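# Sort pins against a master into reject and job trays

## Task

Compare every pin with the master pin, which carries a black band. Any pin whose size falls short of the master's by more than 0.005 mm goes into the reject tray, and every other pin goes into the job tray. The master itself must end up in neither tray. At the end, open the grippers and pull both arms away from the parts.

## Robot and tools

Robot: two arms, left_arm and right_arm, mounted on opposite sides of a table. Each has a parallel two-finger gripper. The scene frame has its origin at the table centre, with +z up and the table surface at z = 0.020 m. left_arm's base sits on the +y side at (-0.027, +0.455, +0.039) m, quat_wxyz (+0.712, 0, 0, -0.702). right_arm's base is at (-0.035, -0.457, +0.039) m, quat_wxyz (+0.707, 0, 0, +0.708). In both base frames +z points up. The arm names do not match the sides of the images.

Frames: every hand position, orientation, velocity and target an arm reports or receives is in that arm's own base frame, and so is the pose of its wrist camera. The fixed cameras and the table use the scene frame. The gripper's fingers extend along its +x axis and close along its y axis. end_effector_position is the point between the fingers, 3 to 4 cm short of the tips. Only the last 1.5 cm of each finger pad is flat, so grasp with the fingertips.

The row: every command row holds 16 numbers. The first 8 are left_arm's x, y, z (metres), qw, qx, qy, qz (w first) and opening. The last 8 are the same for right_arm. Send all 16 even if only one arm moves. Positions and quaternions are absolute targets in that arm's base frame, not offsets. Opening runs from -1 to +1. +1 is fully open (0.080 m). Empty fingers touch at about -0.78, and anything lower closes no further. Closing fully from open takes at least about 0.6 s. To hold a part, command roughly 0.08 below the grip_measured value read at first contact. To keep an arm still, resend its pose and opening exactly as given in the last result before it stopped moving. Always resend the same quaternion if you want the orientation kept, and never send 0 for an opening you mean to leave unchanged.

execute_actions(actions, cameras): actions is a list of actions. Each action is a table of up to 15 rows, one row per 1/30 s step. A shorter table repeats its final row until 15 steps have passed, so one action lasts 0.5 s. An empty list just returns state and images. An action is refused for both arms if any target lies more than 0.6 m from that gripper's current position along one of the gripper's axes. Each step the controller limits the commanded pose to within 70 mm and 16 degrees of the measured pose, so large jumps take several actions. The result's Hand target line shows where each arm is actually being driven.

move(target, speed, blend, opening_speed, blocking, cameras): drives each gripper in a straight line toward one 16-number row, or through a list of up to 15 rows. There is no 0.6 m limit here, but the whole move is capped at 10 s. speed is in m/s, from 0.002 to 0.5 (default 0.25). Rotation is capped at twice that value in rad/s. One value, or one per target. blend is in metres and rounds the corners at intermediate targets (0 stops at each). opening_speed is in units per second on the -1..+1 scale, at least 0.2. A changed opening in a later row is applied only once the arms and fingers have come to rest there. blocking=false returns after about 0.5 s while the move continues, and a new move takes over from the running one. Moves do not avoid obstacles or the other arm. Fast moves overshoot and hit harder. The result adds a move: line. done means the arm is at rest within 8 mm and 2 degrees of its target. The other endings are off_target, moving, held (a check withheld steps or the clearance check stopped the path), blocked (stopped far from its target, usually by an obstacle) and fault. limits=paced means the commanded pose was clipped, and limits=held means steps were withheld. Route paths around each arm's own base, not close past it.

wait(seconds 0-10): lets the simulation run while the arms keep their last commands. stop: brakes a running move. zoom_image(camera, region [x0, y0, x1, y1] in pixels from top-left, at most 504x504): gives a closer look at that camera's latest image. Cameras: cam_head_left and cam_head_right (504x504, fixed), cam_left_wrist and cam_right_wrist (896x504). show_instructions: shows the reference page (an instrument sheet). finished_scene(scene): ends scene 1 or 2 for good.

Result lines: grip_measured is the measured finger opening on the command scale. It can be about 1 mm off, and reads up to about 3 mm narrower than a firmly squeezed hard part. grip_effort_n is the gripper motor's effort (negative means closing). It does not measure pad force. Joint torques and External joint torques list the joints in order waist, shoulder, elbow, wrist pitch, wrist yaw, wrist roll. A push toward larger joint angles lowers the external reading. Wrist depth gives each wrist camera's 7x7 grid of depths in mm, rows separated by /, valid from 70 to 1000. A dash means no valid value. Step readings list intermediate positions for execute_actions only. "within noise" means the joint velocities are essentially zero.

Things to avoid: letting anything fall or be left off the table; the arms or grippers colliding, which can end the scene; releasing a part while it is moving; slamming into things or pressing hard. Contact torque at a joint's limit (waist 18, shoulder 22.3, elbow 22.2, wrist pitch 5.86, wrist yaw 5.84, wrist roll 5.48 N m, with held weight included) stops that arm for 10 s. Long stretched-out reaches or holding loads heat the motors: a MOTOR HOT line appears at 50 °C, and at 95 °C the arm is halted. Reported poses can be a few cm off and the gripper can sag or tilt, so check each result and correct. Parts in hand may be tugged briefly, and loose objects may be nudged.

Each tool is called as a command line: name --argument value for each argument, lists and objects as JSON in quotes; but a table of rows of numbers goes row by row, as --pt "numbers of a row", without its own name.

Reference images:

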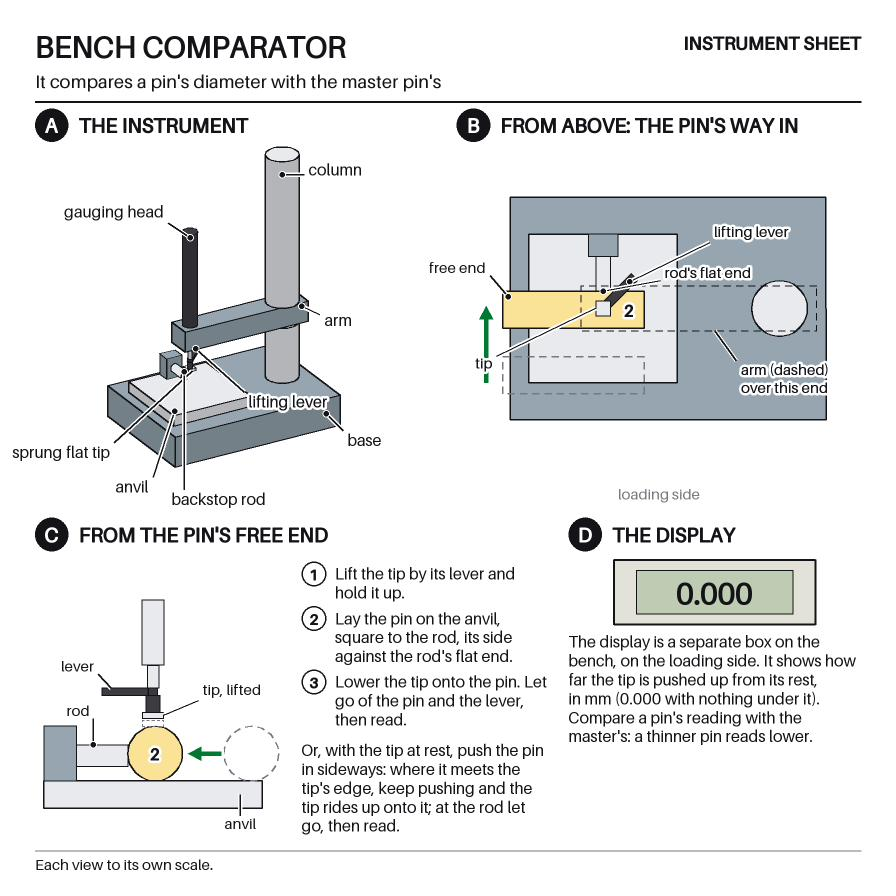

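## Session

execute_actions --actions '[]'

Scene clock: 0.00 s.
left_arm: end_effector_position=(+0.2457, -0.0836, +0.1260) grip_measured=+0.982 grip_effort_n=n/a end_effector_quat_wxyz=(+0.879, +0.371, +0.171, -0.248) | right_arm: end_effector_position=(+0.1674, -0.1593, +0.3769) grip_measured=+0.984 grip_effort_n=n/a end_effector_quat_wxyz=(+0.903, +0.321, +0.140, -0.248)
Joint positions: left_arm=[-0.294 0.714 0.296 -0.087 0.058 0.736 0.079] | right_arm=[-1.196 0.929 1.38 -1.024 -0.705 0.198 0.079]
Joint velocities: within noise
Joint torques (N m): no reading
External joint torques (N m): no reading
Motor temperatures (°C): left_arm=[29 28 29 32 34 31] | right_arm=[28 28 28 30 33 35]
Heat: left arm: hottest wrist yaw 34 °C (+0.0 °C/min); right arm: hottest wrist roll 35 °C (+0.0 °C/min).
Wrist depth (mm): cam_left_wrist=[- - 142 228 337 277 233 / 535 - 489 208 260 255 216 / - 608 455 190 231 235 204 / - 498 390 240 212 218 190 / 610 466 339 233 203 201 179 / - - 299 258 222 - 165 / - - 275 239 205 85 -] | cam_right_wrist=[- - - - - - - / - - - - - - - / 775 - - 780 - - - / 636 776 851 684 559 484 - / - 597 708 597 528 105 389 / - - 647 547 481 80 - / - - 587 502 443 - -]
Hand target: left_arm +0.2458, -0.0836, +0.1266; +0.879, +0.371, +0.170, -0.248 | right_arm +0.1673, -0.1589, +0.3778; +0.904, +0.320, +0.139, -0.248
Tool commands: left_gripper/opening=+0.982314 right_gripper/opening=+0.984109

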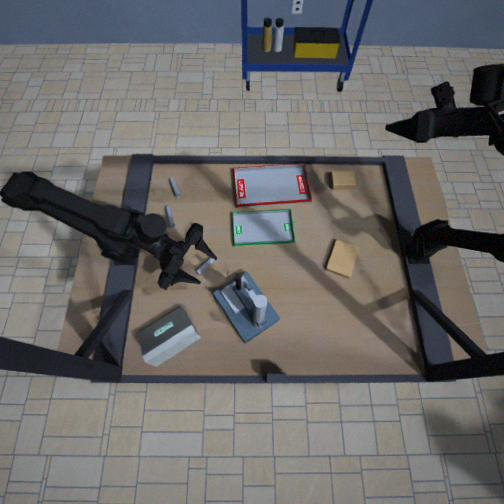

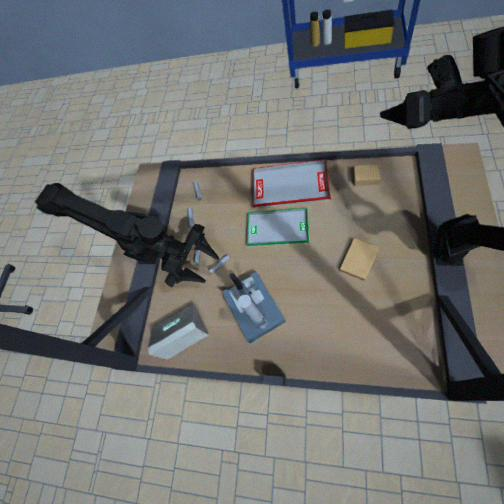

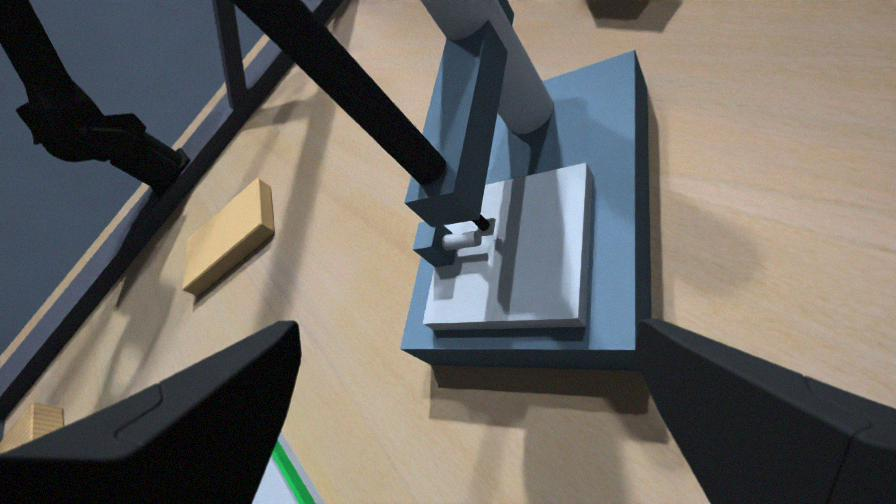

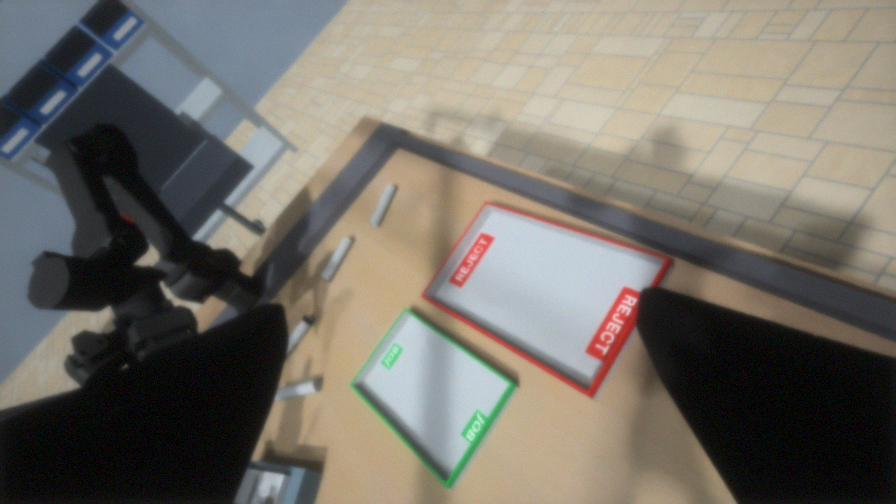

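zoom_image --camera "cam_head_left" --region '[110, 150, 330, 370]'

zoom_image --camera "cam_head_right" --region '[130, 150, 350, 370]'

zoom_image --camera "cam_right_wrist" --region '[200, 120, 700, 504]'

zoom_image --camera "cam_left_wrist" --region '[300, 0, 720, 420]'

Scaled by 2.291 from the camera's 504x504 image, which has a finer 720x720 frame.

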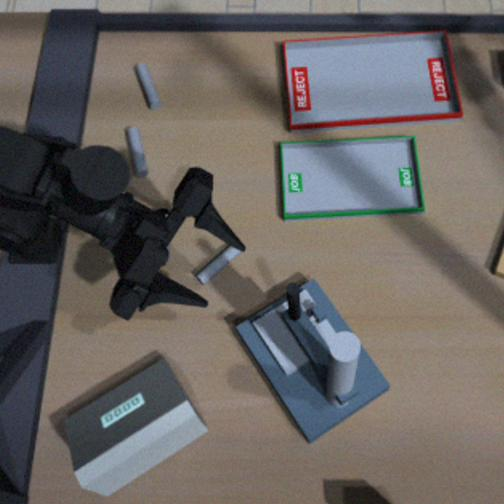

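Scaled by 2.291 from the camera's 504x504 image, which has a finer 720x720 frame.

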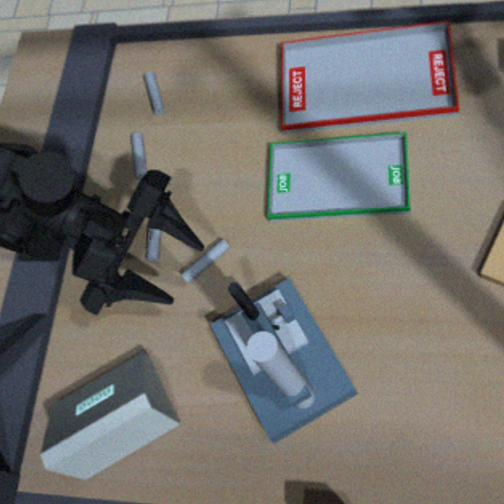

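Scaled by 1.008 from the camera's 896x504 image, which has a finer 1280x720 frame.

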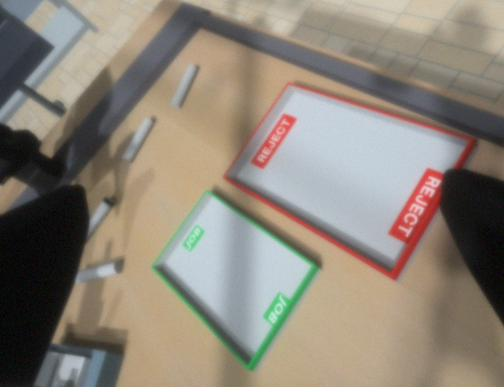

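Scaled by 1.200 from the camera's 896x504 image, which has a finer 1280x720 frame.

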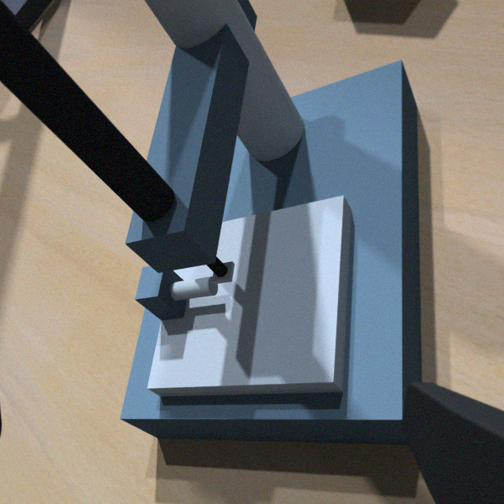

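move --target '[0.20, 0.05, 0.30, 0.7071, 0, 0.7071, 0, 0.98, 0.1673, -0.1589, 0.3778, 0.904, 0.320, 0.139, -0.248, 0.98]'

Scene clock: 41.87 s.
left_arm: end_effector_position=(+0.2011, +0.0491, +0.2957) grip_measured=+0.982 grip_effort_n=-15.1 end_effector_quat_wxyz=(+0.826, +0.035, +0.561, +0.029) | right_arm: end_effector_position=(+0.1674, -0.1593, +0.3769) grip_measured=+0.984 grip_effort_n=-20.2 end_effector_quat_wxyz=(+0.903, +0.321, +0.140, -0.248)
Joint positions: left_arm=[0.242 1.187 1.581 -1.577 0.003 0.251 0.079] | right_arm=[-1.196 0.929 1.38 -1.024 -0.705 0.198 0.079]
Joint velocities: within noise
Joint torques (N m): left_arm=[0.33 -3.28 6.39 0.7 -0.07 -0.06] | right_arm=[-0.04 -1.79 6.14 1.41 -0.26 0.01]
External joint torques (N m): left_arm=[0.35 -0.87 1.18 -0.24 -0.09 -0.05] | right_arm=[-0.04 -0.84 0.65 -0.03 -0.03 0.03]
Motor temperatures (°C): left_arm=[29 29 32 37 34 31] | right_arm=[28 29 34 36 33 35]
Heat: left arm: hottest wrist pitch 37 °C (+7.2 °C/min); right arm: hottest wrist pitch 36 °C (+8.6 °C/min).
Wrist depth (mm): cam_left_wrist=[- 412 408 403 398 363 288 / - 411 407 400 397 351 356 / - 411 406 400 396 374 385 / 415 412 404 399 392 387 381 / 413 409 402 396 391 385 331 / - - 399 395 393 - 323 / - - 400 393 390 85 -] | cam_right_wrist=[- - - - - - - / - - - - - - - / 487 - - 779 - - - / - 834 853 694 564 484 - / - 827 708 599 531 105 388 / - - 663 552 484 80 - / - - 584 501 443 - -]
Hand target: left_arm +0.2002, +0.0500, +0.2993; +0.829, +0.035, +0.557, +0.033 | right_arm +0.1673, -0.1589, +0.3778; +0.904, +0.320, +0.139, -0.248
Off the commanded pose: left_arm 0.004 m, 22 deg; orientation clipped | right_arm 0.001 m, 0 deg.
joint sent to its limit (left arm) — joint 4 (wrist pitch), lower limit. The joint targets are off in orientation, not in position.
move: off_target (left_arm); limits=paced
camera_calibration:
cam_left_wrist: T_world_to_cam=[[0.00281087, -0.998709, -0.0507203, 0.0697767], [-0.99915, -0.000719537, -0.0412039, 0.245417], [0.0411142, 0.0507931, -0.997863, 0.364156], [0, 0, 0, 1]] pos_world=[0.23004, 0.0513666, 0.377029]

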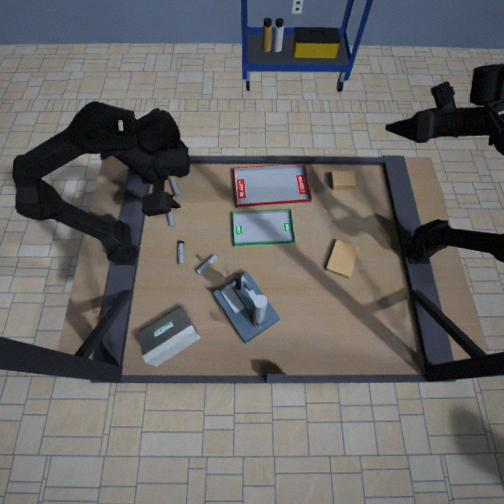

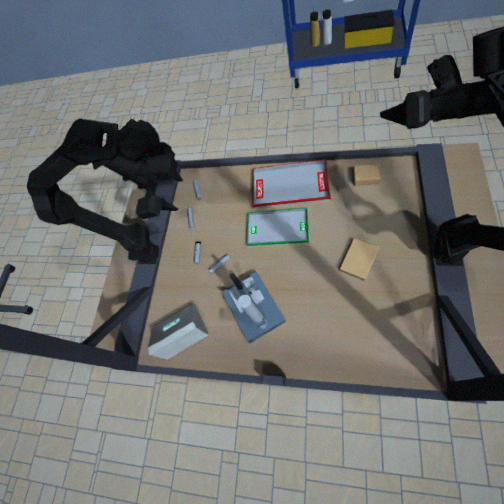

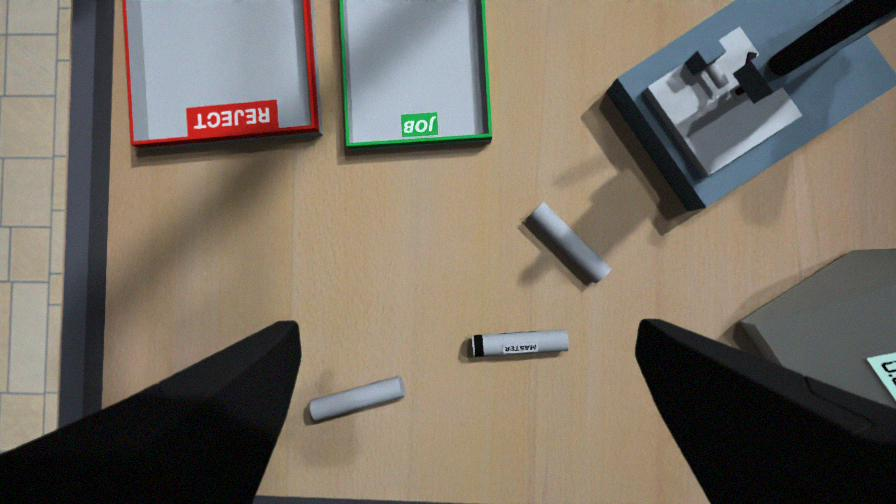

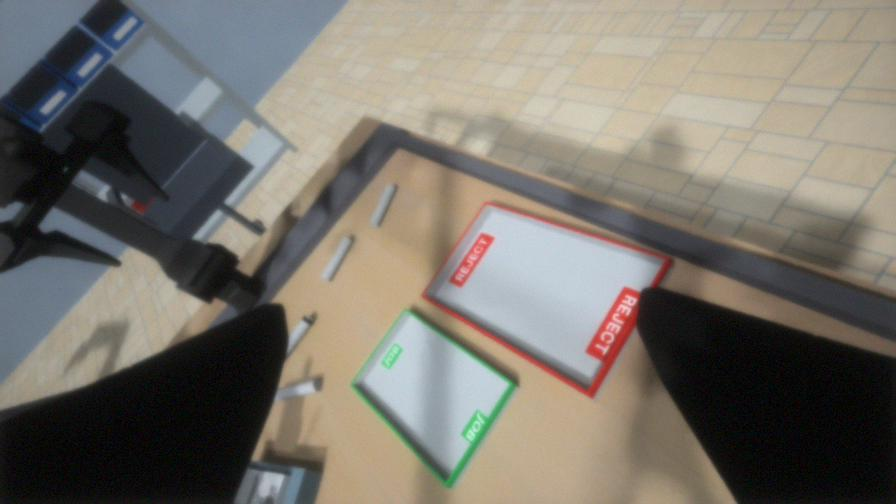

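zoom_image --camera "cam_head_left" --region '[130, 300, 210, 370]'

zoom_image --camera "cam_left_wrist" --region '[560, 0, 896, 252]'

zoom_image --camera "cam_left_wrist" --region '[300, 180, 640, 430]'

Scaled by 6.300 from the camera's 504x504 image, which has a finer 720x720 frame.

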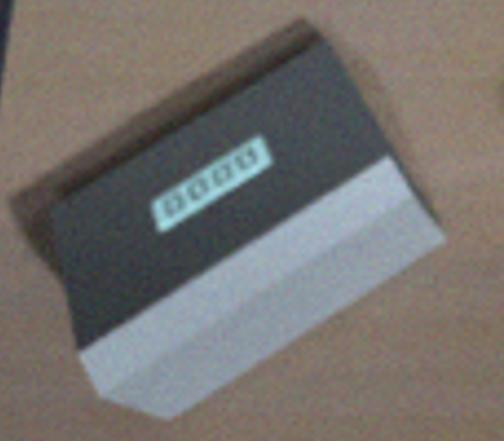

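Scaled by 1.500 from the camera's 896x504 image, which has a finer 1280x720 frame.

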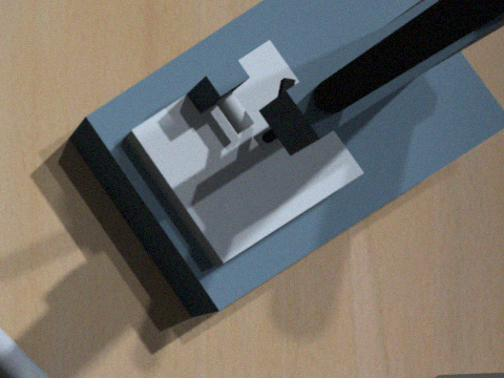

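Scaled by 1.482 from the camera's 896x504 image, which has a finer 1280x720 frame.

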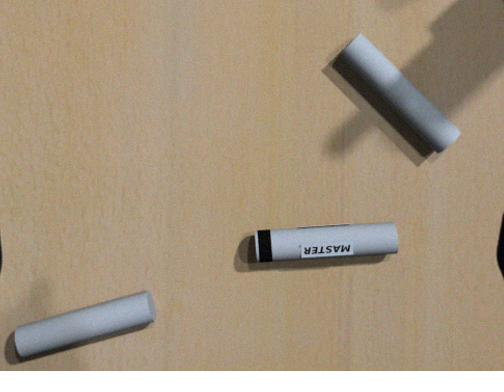

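move --target '[0.1675, 0.0505, 0.13, 0.4144, -0.5812, 0.5401, 0.4459, 0.98, 0.1673, -0.1589, 0.3778, 0.904, 0.320, 0.139, -0.248, 0.98]'

Scene clock: 91.97 s.
left_arm: end_effector_position=(+0.1689, +0.0515, +0.1333) grip_measured=+0.982 grip_effort_n=-15.6 end_effector_quat_wxyz=(-0.422, +0.579, -0.537, -0.445) | right_arm: end_effector_position=(+0.1674, -0.1593, +0.3769) grip_measured=+0.984 grip_effort_n=-19.8 end_effector_quat_wxyz=(+0.903, +0.321, +0.140, -0.248)
Joint positions: left_arm=[0.494 1.269 0.992 -1.39 0.233 -1.131 0.079] | right_arm=[-1.196 0.929 1.38 -1.024 -0.705 0.198 0.079]
Joint velocities: within noise
Joint torques (N m): left_arm=[0.3 -3.04 4.14 0.2 0.29 -0.06] | right_arm=[-0.02 -1.79 6.13 1.41 -0.26 0.01]
External joint torques (N m): left_arm=[0.29 0.24 -1.39 0.06 0.19 -0.06] | right_arm=[-0.04 -0.81 0.64 -0.03 -0.04 0.03]
Motor temperatures (°C): left_arm=[29 29 34 34 34 31] | right_arm=[28 29 36 39 33 35]
Heat: left arm: hottest elbow 34 °C (+2.0 °C/min); right arm: hottest wrist pitch 39 °C (+4.0 °C/min).
Wrist depth (mm): cam_left_wrist=[172 179 181 183 184 187 187 / 178 194 196 198 201 203 202 / 185 211 215 214 220 223 220 / 179 229 237 236 239 247 251 / 226 245 259 268 264 271 281 / - - 297 304 308 - 305 / - - 335 329 358 85 -] | cam_right_wrist=[- - - - - - - / - - - - - - - / 539 525 - 782 - - - / - 606 855 685 561 484 - / - 852 712 601 530 105 387 / - - 655 547 484 80 - / - - 587 503 441 - -]
Hand target: left_arm +0.1675, +0.0505, +0.1301; -0.414, +0.581, -0.540, -0.446 | right_arm +0.1673, -0.1589, +0.3778; +0.904, +0.320, +0.139, -0.248
Off the commanded pose: left_arm 0.004 m, 1 deg | right_arm 0.001 m, 0 deg.
move: done
camera_calibration:
cam_left_wrist: T_world_to_cam=[[0.995137, 0.0862572, 0.0475605, -0.172628], [0.0456296, -0.831605, 0.553489, -0.00633862], [0.0872941, -0.548628, -0.831497, 0.204159], [0, 0, 0, 1]] pos_world=[0.154256, 0.121627, 0.181477]

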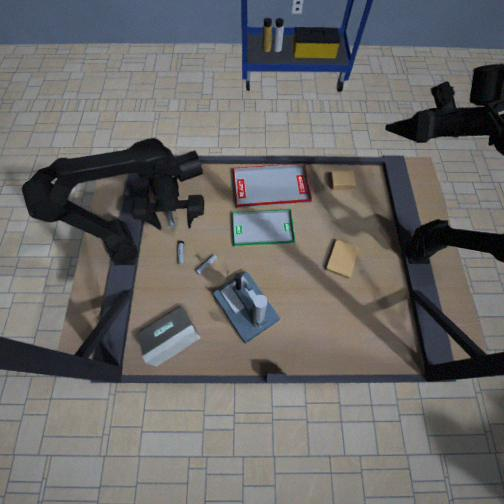

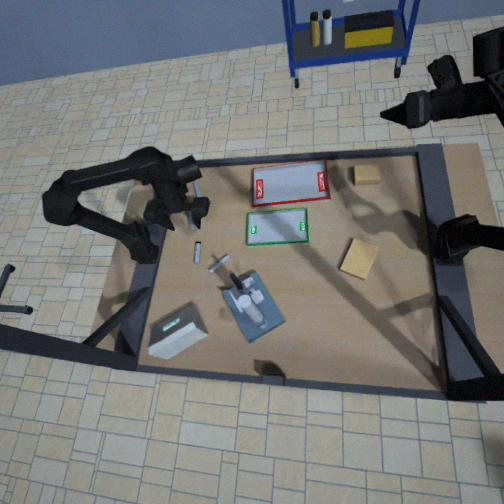

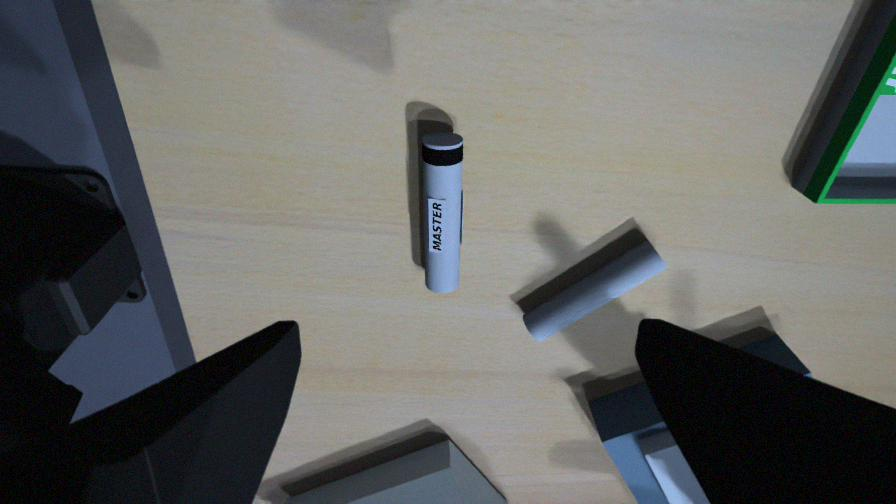

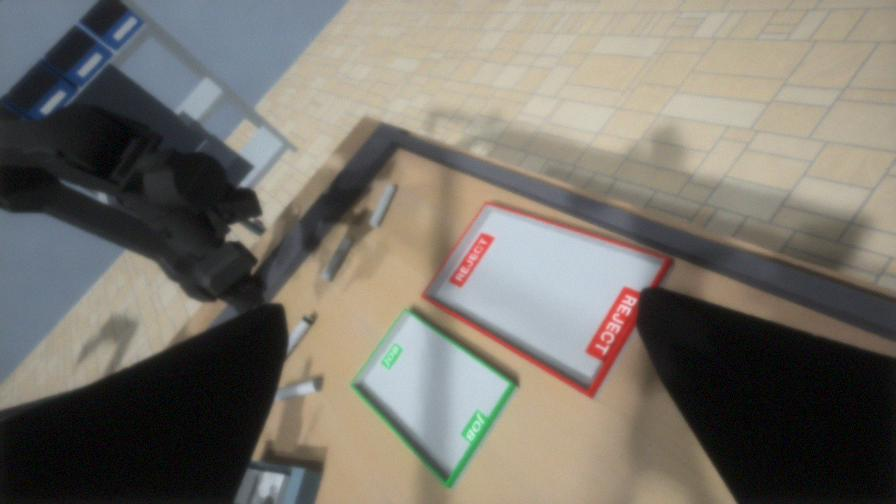

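move --pt "0.1675 0.0505 0.035 0.4144 -0.5812 0.5401 0.4459 0.5 0.1673 -0.1589 0.3778 0.904 0.320 0.139 -0.248 0.98" --pt "0.1675 0.0505 0.018 0.4144 -0.5812 0.5401 0.4459 0.5 0.1673 -0.1589 0.3778 0.904 0.320 0.139 -0.248 0.98" --speed '[0.15, 0.03]'

Scene clock: 103.13 s.
left_arm: end_effector_position=(+0.1704, +0.0525, +0.0209) grip_measured=+0.503 grip_effort_n=-18.8 end_effector_quat_wxyz=(-0.422, +0.580, -0.537, -0.445) | right_arm: end_effector_position=(+0.1674, -0.1593, +0.3769) grip_measured=+0.984 grip_effort_n=-20.2 end_effector_quat_wxyz=(+0.903, +0.321, +0.140, -0.248)
Joint positions: left_arm=[0.495 1.416 0.633 -0.883 0.233 -1.131 0.058] | right_arm=[-1.196 0.929 1.38 -1.024 -0.705 0.198 0.079]
Joint velocities: within noise
Joint torques (N m): left_arm=[0.19 -3.35 3.53 0.22 0.27 -0.06] | right_arm=[-0.03 -1.79 6.14 1.41 -0.26 0.01]
External joint torques (N m): left_arm=[0.2 0.25 -1.31 0.04 0.16 -0.06] | right_arm=[-0.04 -0.91 0.69 -0.03 -0.04 0.03]
Motor temperatures (°C): left_arm=[29 29 34 34 34 31] | right_arm=[28 29 37 39 33 35]
Heat: left arm: hottest elbow 34 °C (+1.0 °C/min); right arm: hottest wrist pitch 39 °C (+3.0 °C/min).
Wrist depth (mm): cam_left_wrist=[- 78 79 80 79 81 83 / - 83 84 85 86 87 88 / 90 91 92 93 96 96 97 / 99 100 102 103 105 106 108 / 113 111 110 109 114 118 121 / 124 120 122 128 132 82 135 / - - 143 143 152 - -] | cam_right_wrist=[- - - - - - - / - - - - - - - / 574 - 984 767 - - - / - 705 766 680 557 485 - / - 819 684 597 533 105 389 / - - 656 551 483 80 - / - - 587 500 441 - -]
Hand target: left_arm +0.1675, +0.0505, +0.0181; -0.414, +0.581, -0.540, -0.446 | right_arm +0.1673, -0.1589, +0.3778; +0.904, +0.320, +0.139, -0.248
Off the commanded pose: left_arm 0.005 m, 1 deg | right_arm 0.001 m, 0 deg.
move: done
camera_calibration:
cam_left_wrist: T_world_to_cam=[[0.995026, 0.087448, 0.0477108, -0.168888], [0.0465115, -0.831366, 0.553776, 0.0564594], [0.0880917, -0.548802, -0.831298, 0.110935], [0, 0, 0, 1]] pos_world=[0.15565, 0.122588, 0.0690116]

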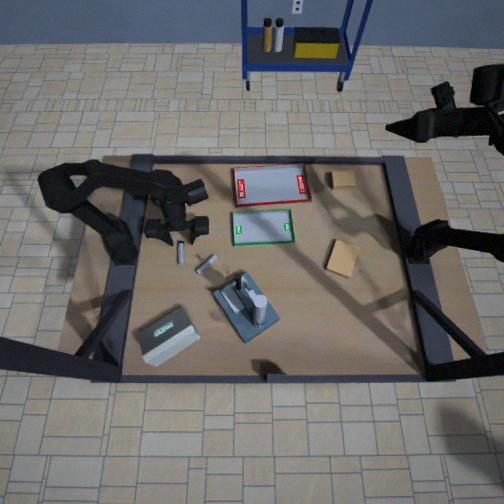

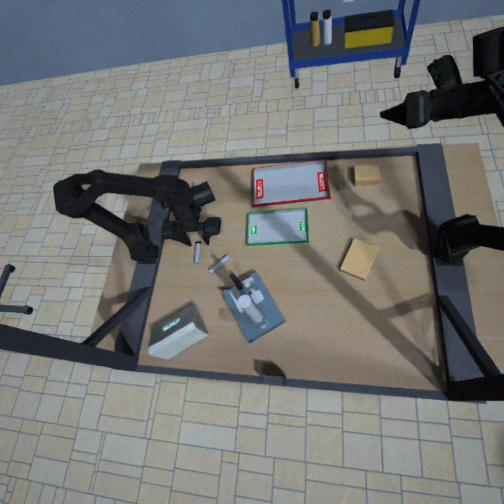

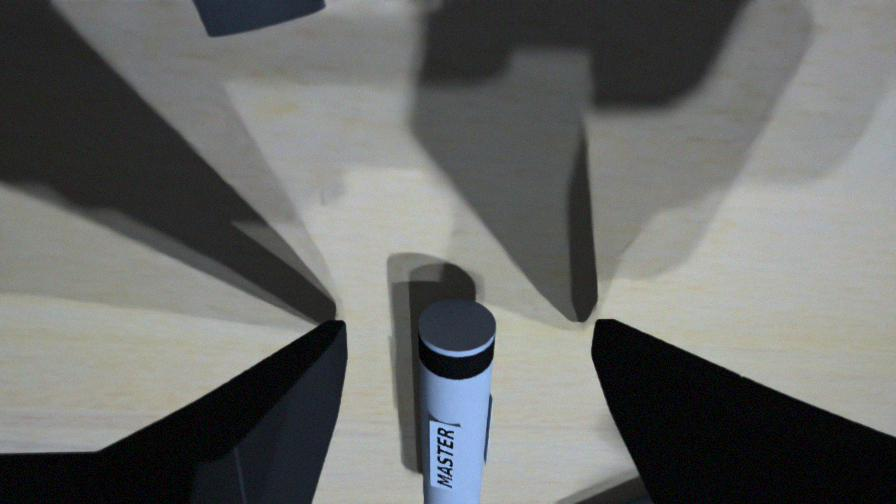

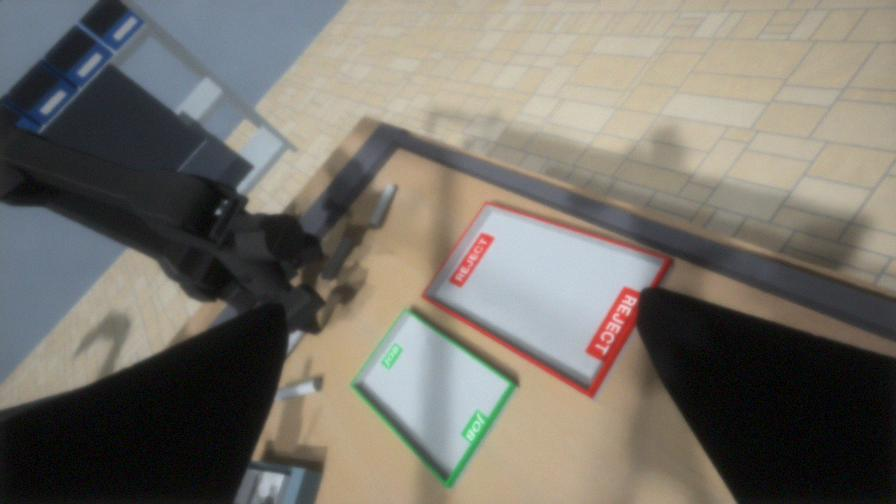

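move --pt "0.1640 0.0495 0.0145 0.4144 -0.5812 0.5401 0.4459 0.0 0.1673 -0.1589 0.3778 0.904 0.320 0.139 -0.248 0.98" --speed 0.05 --cameras '["cam_left_wrist"]'

Scene clock: 110.33 s.
left_arm: end_effector_position=(+0.1671, +0.0512, +0.0171) grip_measured=+0.003 grip_effort_n=-19.8 end_effector_quat_wxyz=(-0.419, +0.580, -0.538, -0.446) | right_arm: end_effector_position=(+0.1674, -0.1593, +0.3769) grip_measured=+0.984 grip_effort_n=-20.2 end_effector_quat_wxyz=(+0.903, +0.321, +0.140, -0.248)
Joint positions: left_arm=[0.498 1.416 0.614 -0.87 0.234 -1.131 0.035] | right_arm=[-1.196 0.929 1.38 -1.024 -0.705 0.198 0.079]
Joint velocities: within noise
Joint torques (N m): left_arm=[0.26 -3.89 3.18 0.31 0.23 0.08] | right_arm=[-0.03 -1.79 6.14 1.41 -0.26 0.01]
External joint torques (N m): left_arm=[0.26 -0.34 -1.51 0.18 0.13 0.08] | right_arm=[-0.03 -0.8 0.6 -0.05 -0.04 0.03]
Motor temperatures (°C): left_arm=[29 29 33 34 34 31] | right_arm=[28 29 37 39 33 35]
Heat: left arm: hottest wrist pitch 34 °C (-2.0 °C/min); right arm: hottest wrist pitch 39 °C (+2.0 °C/min).
Wrist depth (mm): cam_left_wrist=[- 75 75 76 76 76 80 / - 79 81 81 82 83 84 / 87 87 88 89 91 91 93 / 95 96 97 99 100 102 103 / - 107 106 106 109 114 115 / 120 118 81 107 93 123 131 / - - - 135 137 - -] | cam_right_wrist=[- - - - - - - / - - - - - - - / 572 - - 772 - - - / - 653 775 683 560 487 - / - 827 681 603 528 105 385 / - - 656 553 487 80 - / - - 592 505 441 - -]
Hand target: left_arm +0.1640, +0.0494, +0.0146; -0.414, +0.581, -0.540, -0.446 | right_arm +0.1673, -0.1589, +0.3778; +0.904, +0.320, +0.139, -0.248
Off the commanded pose: left_arm 0.004 m, 1 deg | right_arm 0.001 m, 0 deg.
move: done
camera_calibration:
cam_left_wrist: T_world_to_cam=[[0.994959, 0.0907122, 0.0427621, -0.165375], [0.0516996, -0.829329, 0.556364, 0.0566002], [0.0859329, -0.551348, -0.829838, 0.107822], [0, 0, 0, 1]] pos_world=[0.15235, 0.121389, 0.0650561]
Images, in order (width x height): cam_left_wrist 896x504.

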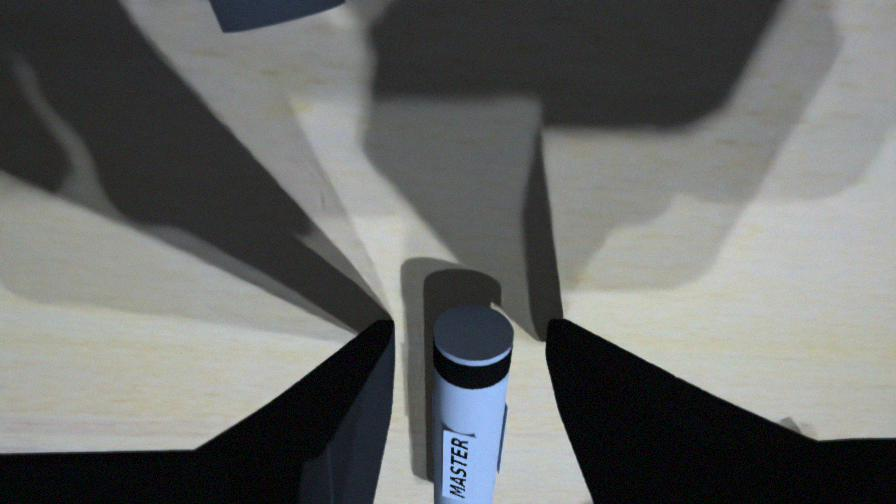

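move --pt "0.1640 0.0495 0.0155 0.4144 -0.5812 0.5401 0.4459 -0.55 0.1673 -0.1589 0.3778 0.904 0.320 0.139 -0.248 0.98" --speed 0.05 --opening_speed 1.0 --cameras '["cam_left_wrist"]'

Scene clock: 113.80 s.
left_arm: end_effector_position=(+0.1669, +0.0511, +0.0173) grip_measured=-0.476 grip_effort_n=-83.5 end_effector_quat_wxyz=(-0.419, +0.581, -0.537, -0.446) | right_arm: end_effector_position=(+0.1674, -0.1593, +0.3769) grip_measured=+0.984 grip_effort_n=-20.2 end_effector_quat_wxyz=(+0.903, +0.321, +0.140, -0.248)
Joint positions: left_arm=[0.499 1.415 0.614 -0.872 0.234 -1.131 0.014] | right_arm=[-1.196 0.929 1.38 -1.024 -0.705 0.198 0.079]
Joint velocities: within noise
Joint torques (N m): left_arm=[0.22 -4.08 3.49 0.09 0.21 0.08] | right_arm=[-0.03 -1.79 6.14 1.41 -0.26 0.01]
External joint torques (N m): left_arm=[0.22 -0.53 -1.2 -0.04 0.11 0.08] | right_arm=[-0.01 -0.94 0.72 -0.03 -0.05 0.03]
Motor temperatures (°C): left_arm=[29 29 33 34 34 31] | right_arm=[28 29 37 39 33 35]
Heat: left arm: hottest wrist pitch 34 °C (-2.0 °C/min); right arm: hottest wrist pitch 39 °C (+2.0 °C/min).
Wrist depth (mm): cam_left_wrist=[- 75 75 76 76 77 80 / - 80 81 82 83 84 84 / 87 87 88 89 91 92 93 / 96 97 98 99 100 102 103 / - 108 109 105 110 114 116 / 120 121 - 103 81 129 132 / - - - 113 - - -] | cam_right_wrist=[- - - - - - - / - - - - - - - / 570 - - 778 - - - / - 648 775 682 563 485 - / - 823 676 593 528 105 390 / - - 658 552 484 80 - / - - 582 502 446 - -]
Hand target: left_arm +0.1641, +0.0495, +0.0156; -0.415, +0.581, -0.540, -0.446 | right_arm +0.1673, -0.1589, +0.3778; +0.904, +0.320, +0.139, -0.248
Off the commanded pose: left_arm 0.004 m, 1 deg | right_arm 0.001 m, 0 deg.
move: done
camera_calibration:
cam_left_wrist: T_world_to_cam=[[0.994892, 0.0915316, 0.0425622, -0.165201], [0.0524496, -0.829, 0.556783, 0.0563157], [0.0862474, -0.551707, -0.829567, 0.107967], [0, 0, 0, 1]] pos_world=[0.152091, 0.121373, 0.0652413]
Images, in order (width x height): cam_left_wrist 896x504.

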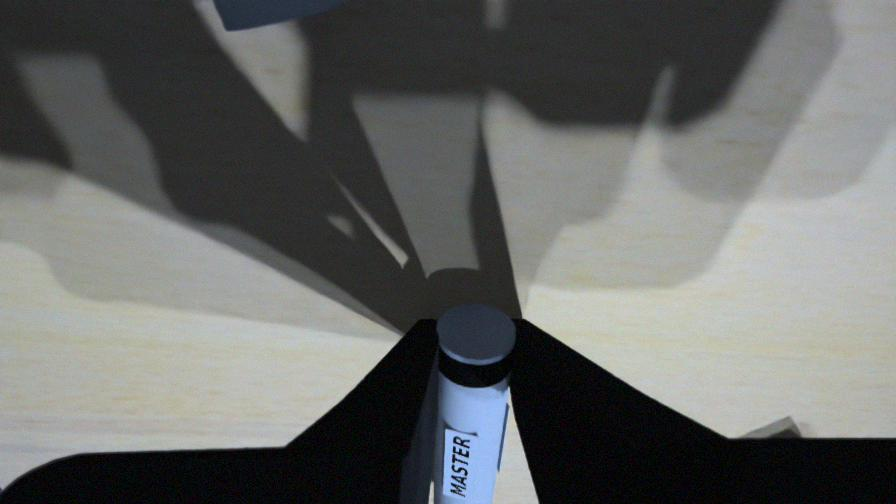

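move --pt "0.1640 0.0495 0.10 0.4144 -0.5812 0.5401 0.4459 -0.56 0.1673 -0.1589 0.3778 0.904 0.320 0.139 -0.248 0.98" --pt "0.26 -0.06 0.16 0.2726 -0.7094 0.3553 0.5443 -0.56 0.1673 -0.1589 0.3778 0.904 0.320 0.139 -0.248 0.98" --speed '[0.1, 0.2]' --blend 0.02

Scene clock: 125.07 s.
left_arm: end_effector_position=(+0.2566, -0.0592, +0.1566) grip_measured=-0.476 grip_effort_n=-83.5 end_effector_quat_wxyz=(-0.270, +0.707, -0.357, -0.548) | right_arm: end_effector_position=(+0.1674, -0.1593, +0.3769) grip_measured=+0.984 grip_effort_n=-20.2 end_effector_quat_wxyz=(+0.903, +0.321, +0.140, -0.248)
Joint positions: left_arm=[-0.118 1.391 1.173 -1.181 0.192 -2.349 0.014] | right_arm=[-1.196 0.929 1.38 -1.024 -0.705 0.198 0.079]
Joint velocities: within noise
Joint torques (N m): left_arm=[-0.33 -4.68 7.49 0.48 -0.03 -0.05] | right_arm=[-0.03 -1.79 6.15 1.41 -0.26 0.01]
External joint torques (N m): left_arm=[-0.34 -0.15 1.62 -0.04 -0.11 -0.04] | right_arm=[-0.02 -0.85 0.63 -0.05 -0.04 0.03]
Motor temperatures (°C): left_arm=[29 30 33 34 34 31] | right_arm=[28 29 37 39 33 35]
Heat: left arm: hottest wrist pitch 34 °C (-1.0 °C/min); right arm: hottest wrist pitch 39 °C (+1.0 °C/min).
Wrist depth (mm): cam_left_wrist=[200 200 202 197 198 204 205 / 217 218 219 220 222 224 223 / 230 234 239 241 244 246 247 / 215 220 264 249 257 273 274 / 209 215 294 233 249 304 308 / 203 218 - 103 81 344 342 / - - - 113 - - -] | cam_right_wrist=[- - - - - - - / - - - - - - - / 665 - 976 783 - - - / 684 792 872 688 560 483 - / 412 532 713 600 534 105 389 / - - 658 549 482 80 - / - - 587 505 445 - -]
Hand target: left_arm +0.2599, -0.0601, +0.1600; -0.273, +0.709, -0.355, -0.544 | right_arm +0.1673, -0.1589, +0.3778; +0.904, +0.320, +0.139, -0.248
Off the commanded pose: left_arm 0.005 m, 1 deg | right_arm 0.001 m, 0 deg.
move: done
camera_calibration:
cam_left_wrist: T_world_to_cam=[[0.788275, 0.61479, 0.0256052, -0.163609], [0.498957, -0.663, 0.558098, -0.222364], [0.360089, -0.427159, -0.82938, 0.0920314], [0, 0, 0, 1]] pos_world=[0.206779, -0.00753021, 0.204619]

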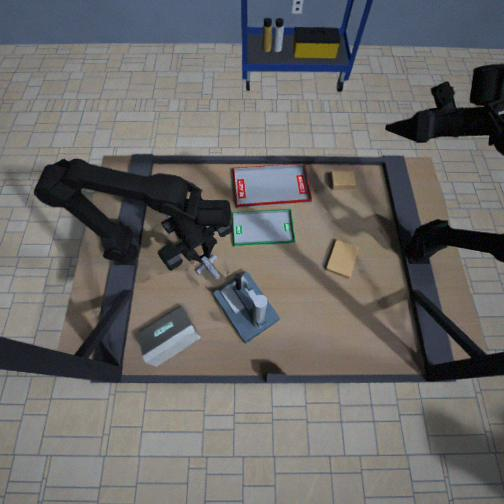

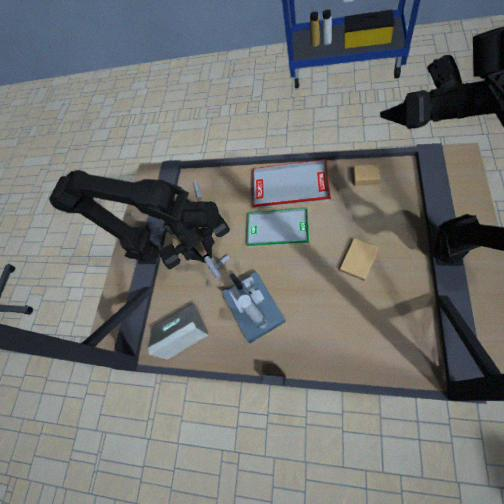

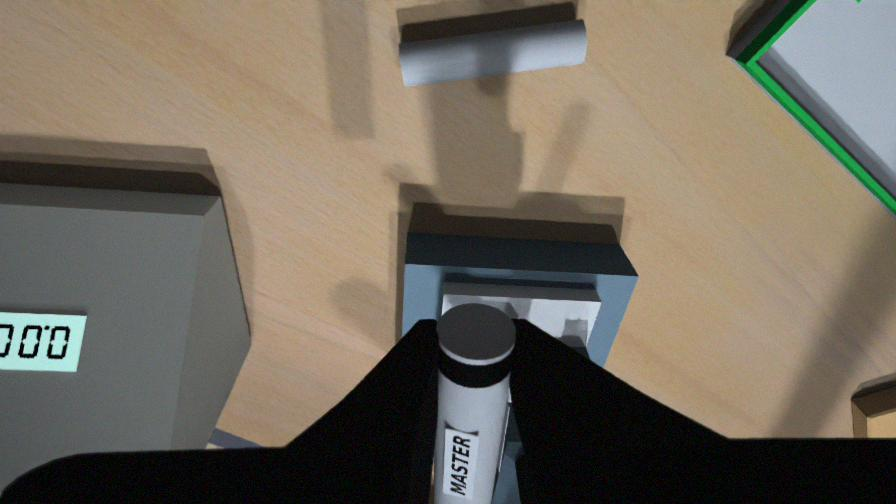

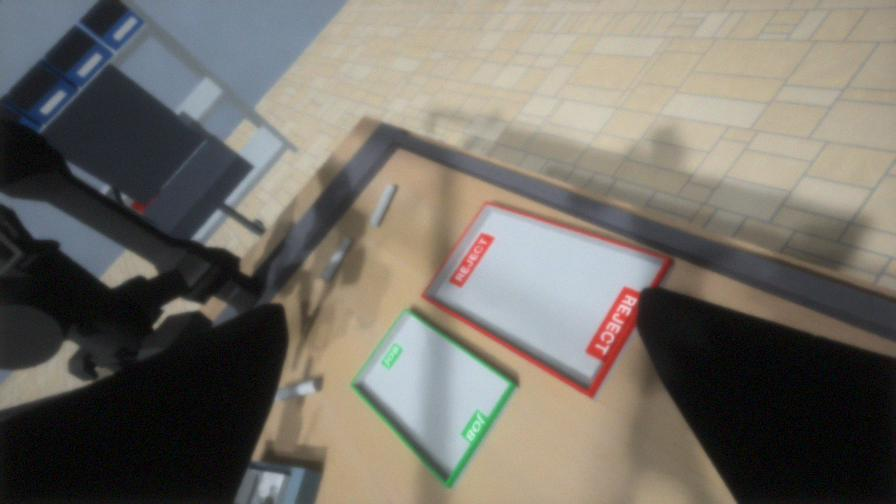

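zoom_image --camera "cam_left_wrist" --region '[380, 180, 680, 380]'

zoom_image --camera "cam_left_wrist" --region '[0, 280, 120, 400]'

Scaled by 1.680 from the camera's 896x504 image, which has a finer 1280x720 frame.

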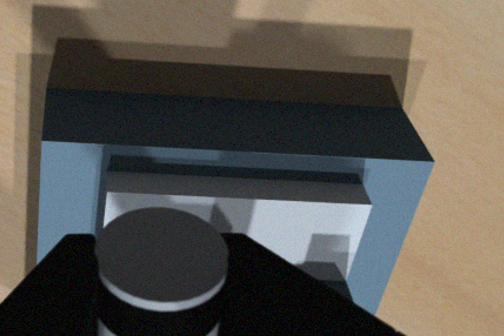

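Scaled by 4.200 from the camera's 896x504 image, which has a finer 1280x720 frame.

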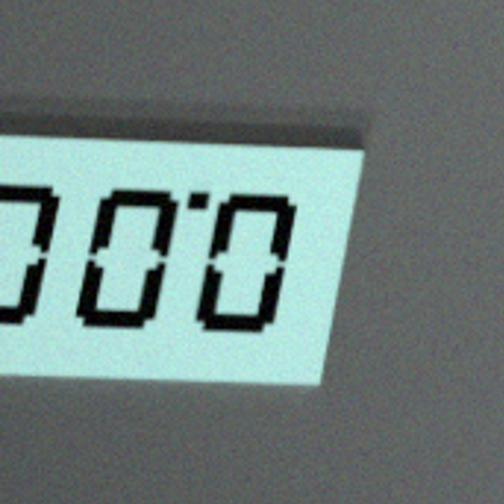

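move --pt "0.3057 -0.1056 0.11 0.2891 -0.6983 0.3768 0.5358 -0.56 0.1673 -0.1589 0.3778 0.904 0.320 0.139 -0.248 0.98" --speed 0.1

Scene clock: 154.90 s.
left_arm: end_effector_position=(+0.3014, -0.1040, +0.1072) grip_measured=-0.476 grip_effort_n=-83.5 end_effector_quat_wxyz=(-0.287, +0.695, -0.378, -0.540) | right_arm: end_effector_position=(+0.1674, -0.1593, +0.3769) grip_measured=+0.984 grip_effort_n=-19.8 end_effector_quat_wxyz=(+0.903, +0.321, +0.140, -0.248)
Joint positions: left_arm=[-0.248 1.611 1.181 -0.957 0.179 -2.418 0.014] | right_arm=[-1.196 0.929 1.38 -1.024 -0.705 0.198 0.079]
Joint velocities: within noise
Joint torques (N m): left_arm=[-0.31 -6.36 7.37 0.67 -0.04 -0.06] | right_arm=[-0.04 -1.79 6.14 1.41 -0.26 0.01]
External joint torques (N m): left_arm=[-0.31 -0.25 1.55 0.12 -0.12 -0.06] | right_arm=[-0.04 -0.79 0.61 -0.04 -0.04 0.03]
Motor temperatures (°C): left_arm=[29 31 36 34 34 31] | right_arm=[28 29 37 40 33 35]
Heat: left arm: hottest elbow 36 °C (+2.0 °C/min); right arm: hottest wrist pitch 40 °C (+1.0 °C/min).
Wrist depth (mm): cam_left_wrist=[154 155 155 156 158 158 159 / 166 167 168 170 171 172 174 / 165 183 184 175 177 182 190 / 166 198 203 162 162 200 209 / 166 215 227 106 171 233 235 / 158 248 - 103 81 263 267 / - - - 113 - - -] | cam_right_wrist=[- - - - - - - / - - - - - - - / 657 - 993 769 - - - / - 815 863 684 566 482 - / 455 806 722 603 531 105 388 / - - 656 551 483 80 - / - - 584 501 441 - -]
Hand target: left_arm +0.3056, -0.1056, +0.1100; -0.289, +0.698, -0.377, -0.536 | right_arm +0.1673, -0.1589, +0.3778; +0.904, +0.320, +0.139, -0.248
Off the commanded pose: left_arm 0.005 m, 1 deg | right_arm 0.001 m, 0 deg.
move: done
camera_calibration:
cam_left_wrist: T_world_to_cam=[[0.82432, 0.565563, 0.0252169, -0.186087], [0.45825, -0.692739, 0.556884, -0.237529], [0.332421, -0.447495, -0.830208, 0.0221388], [0, 0, 0, 1]] pos_world=[0.254883, -0.0493953, 0.155348]

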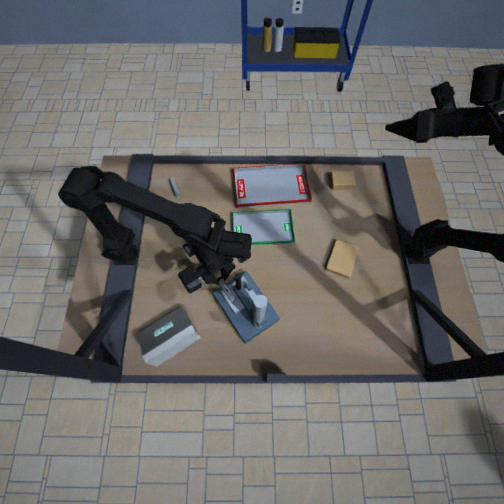

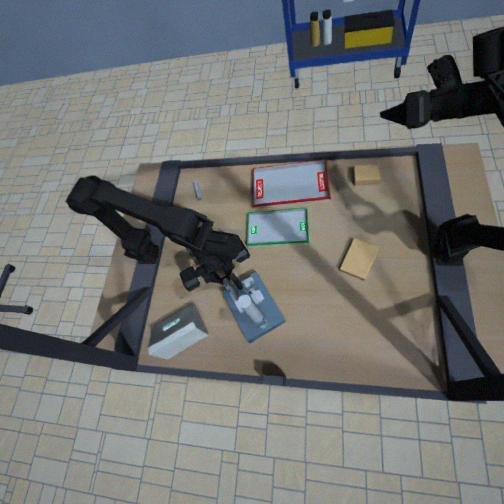

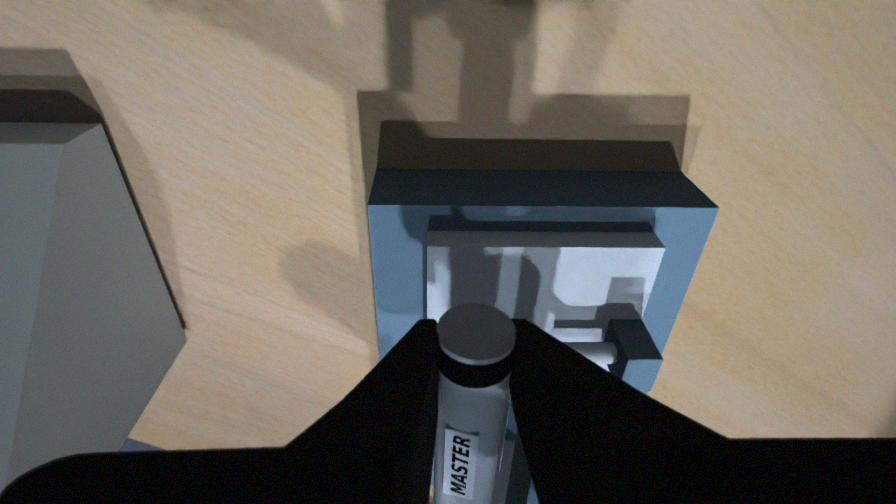

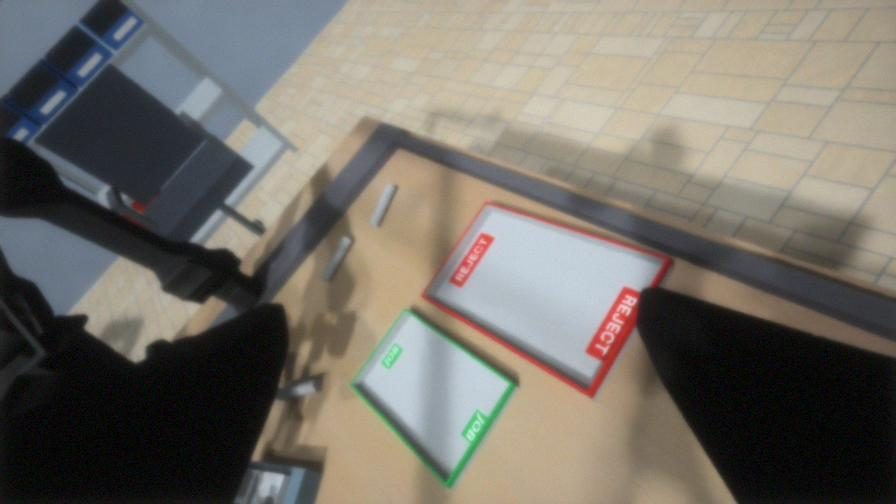

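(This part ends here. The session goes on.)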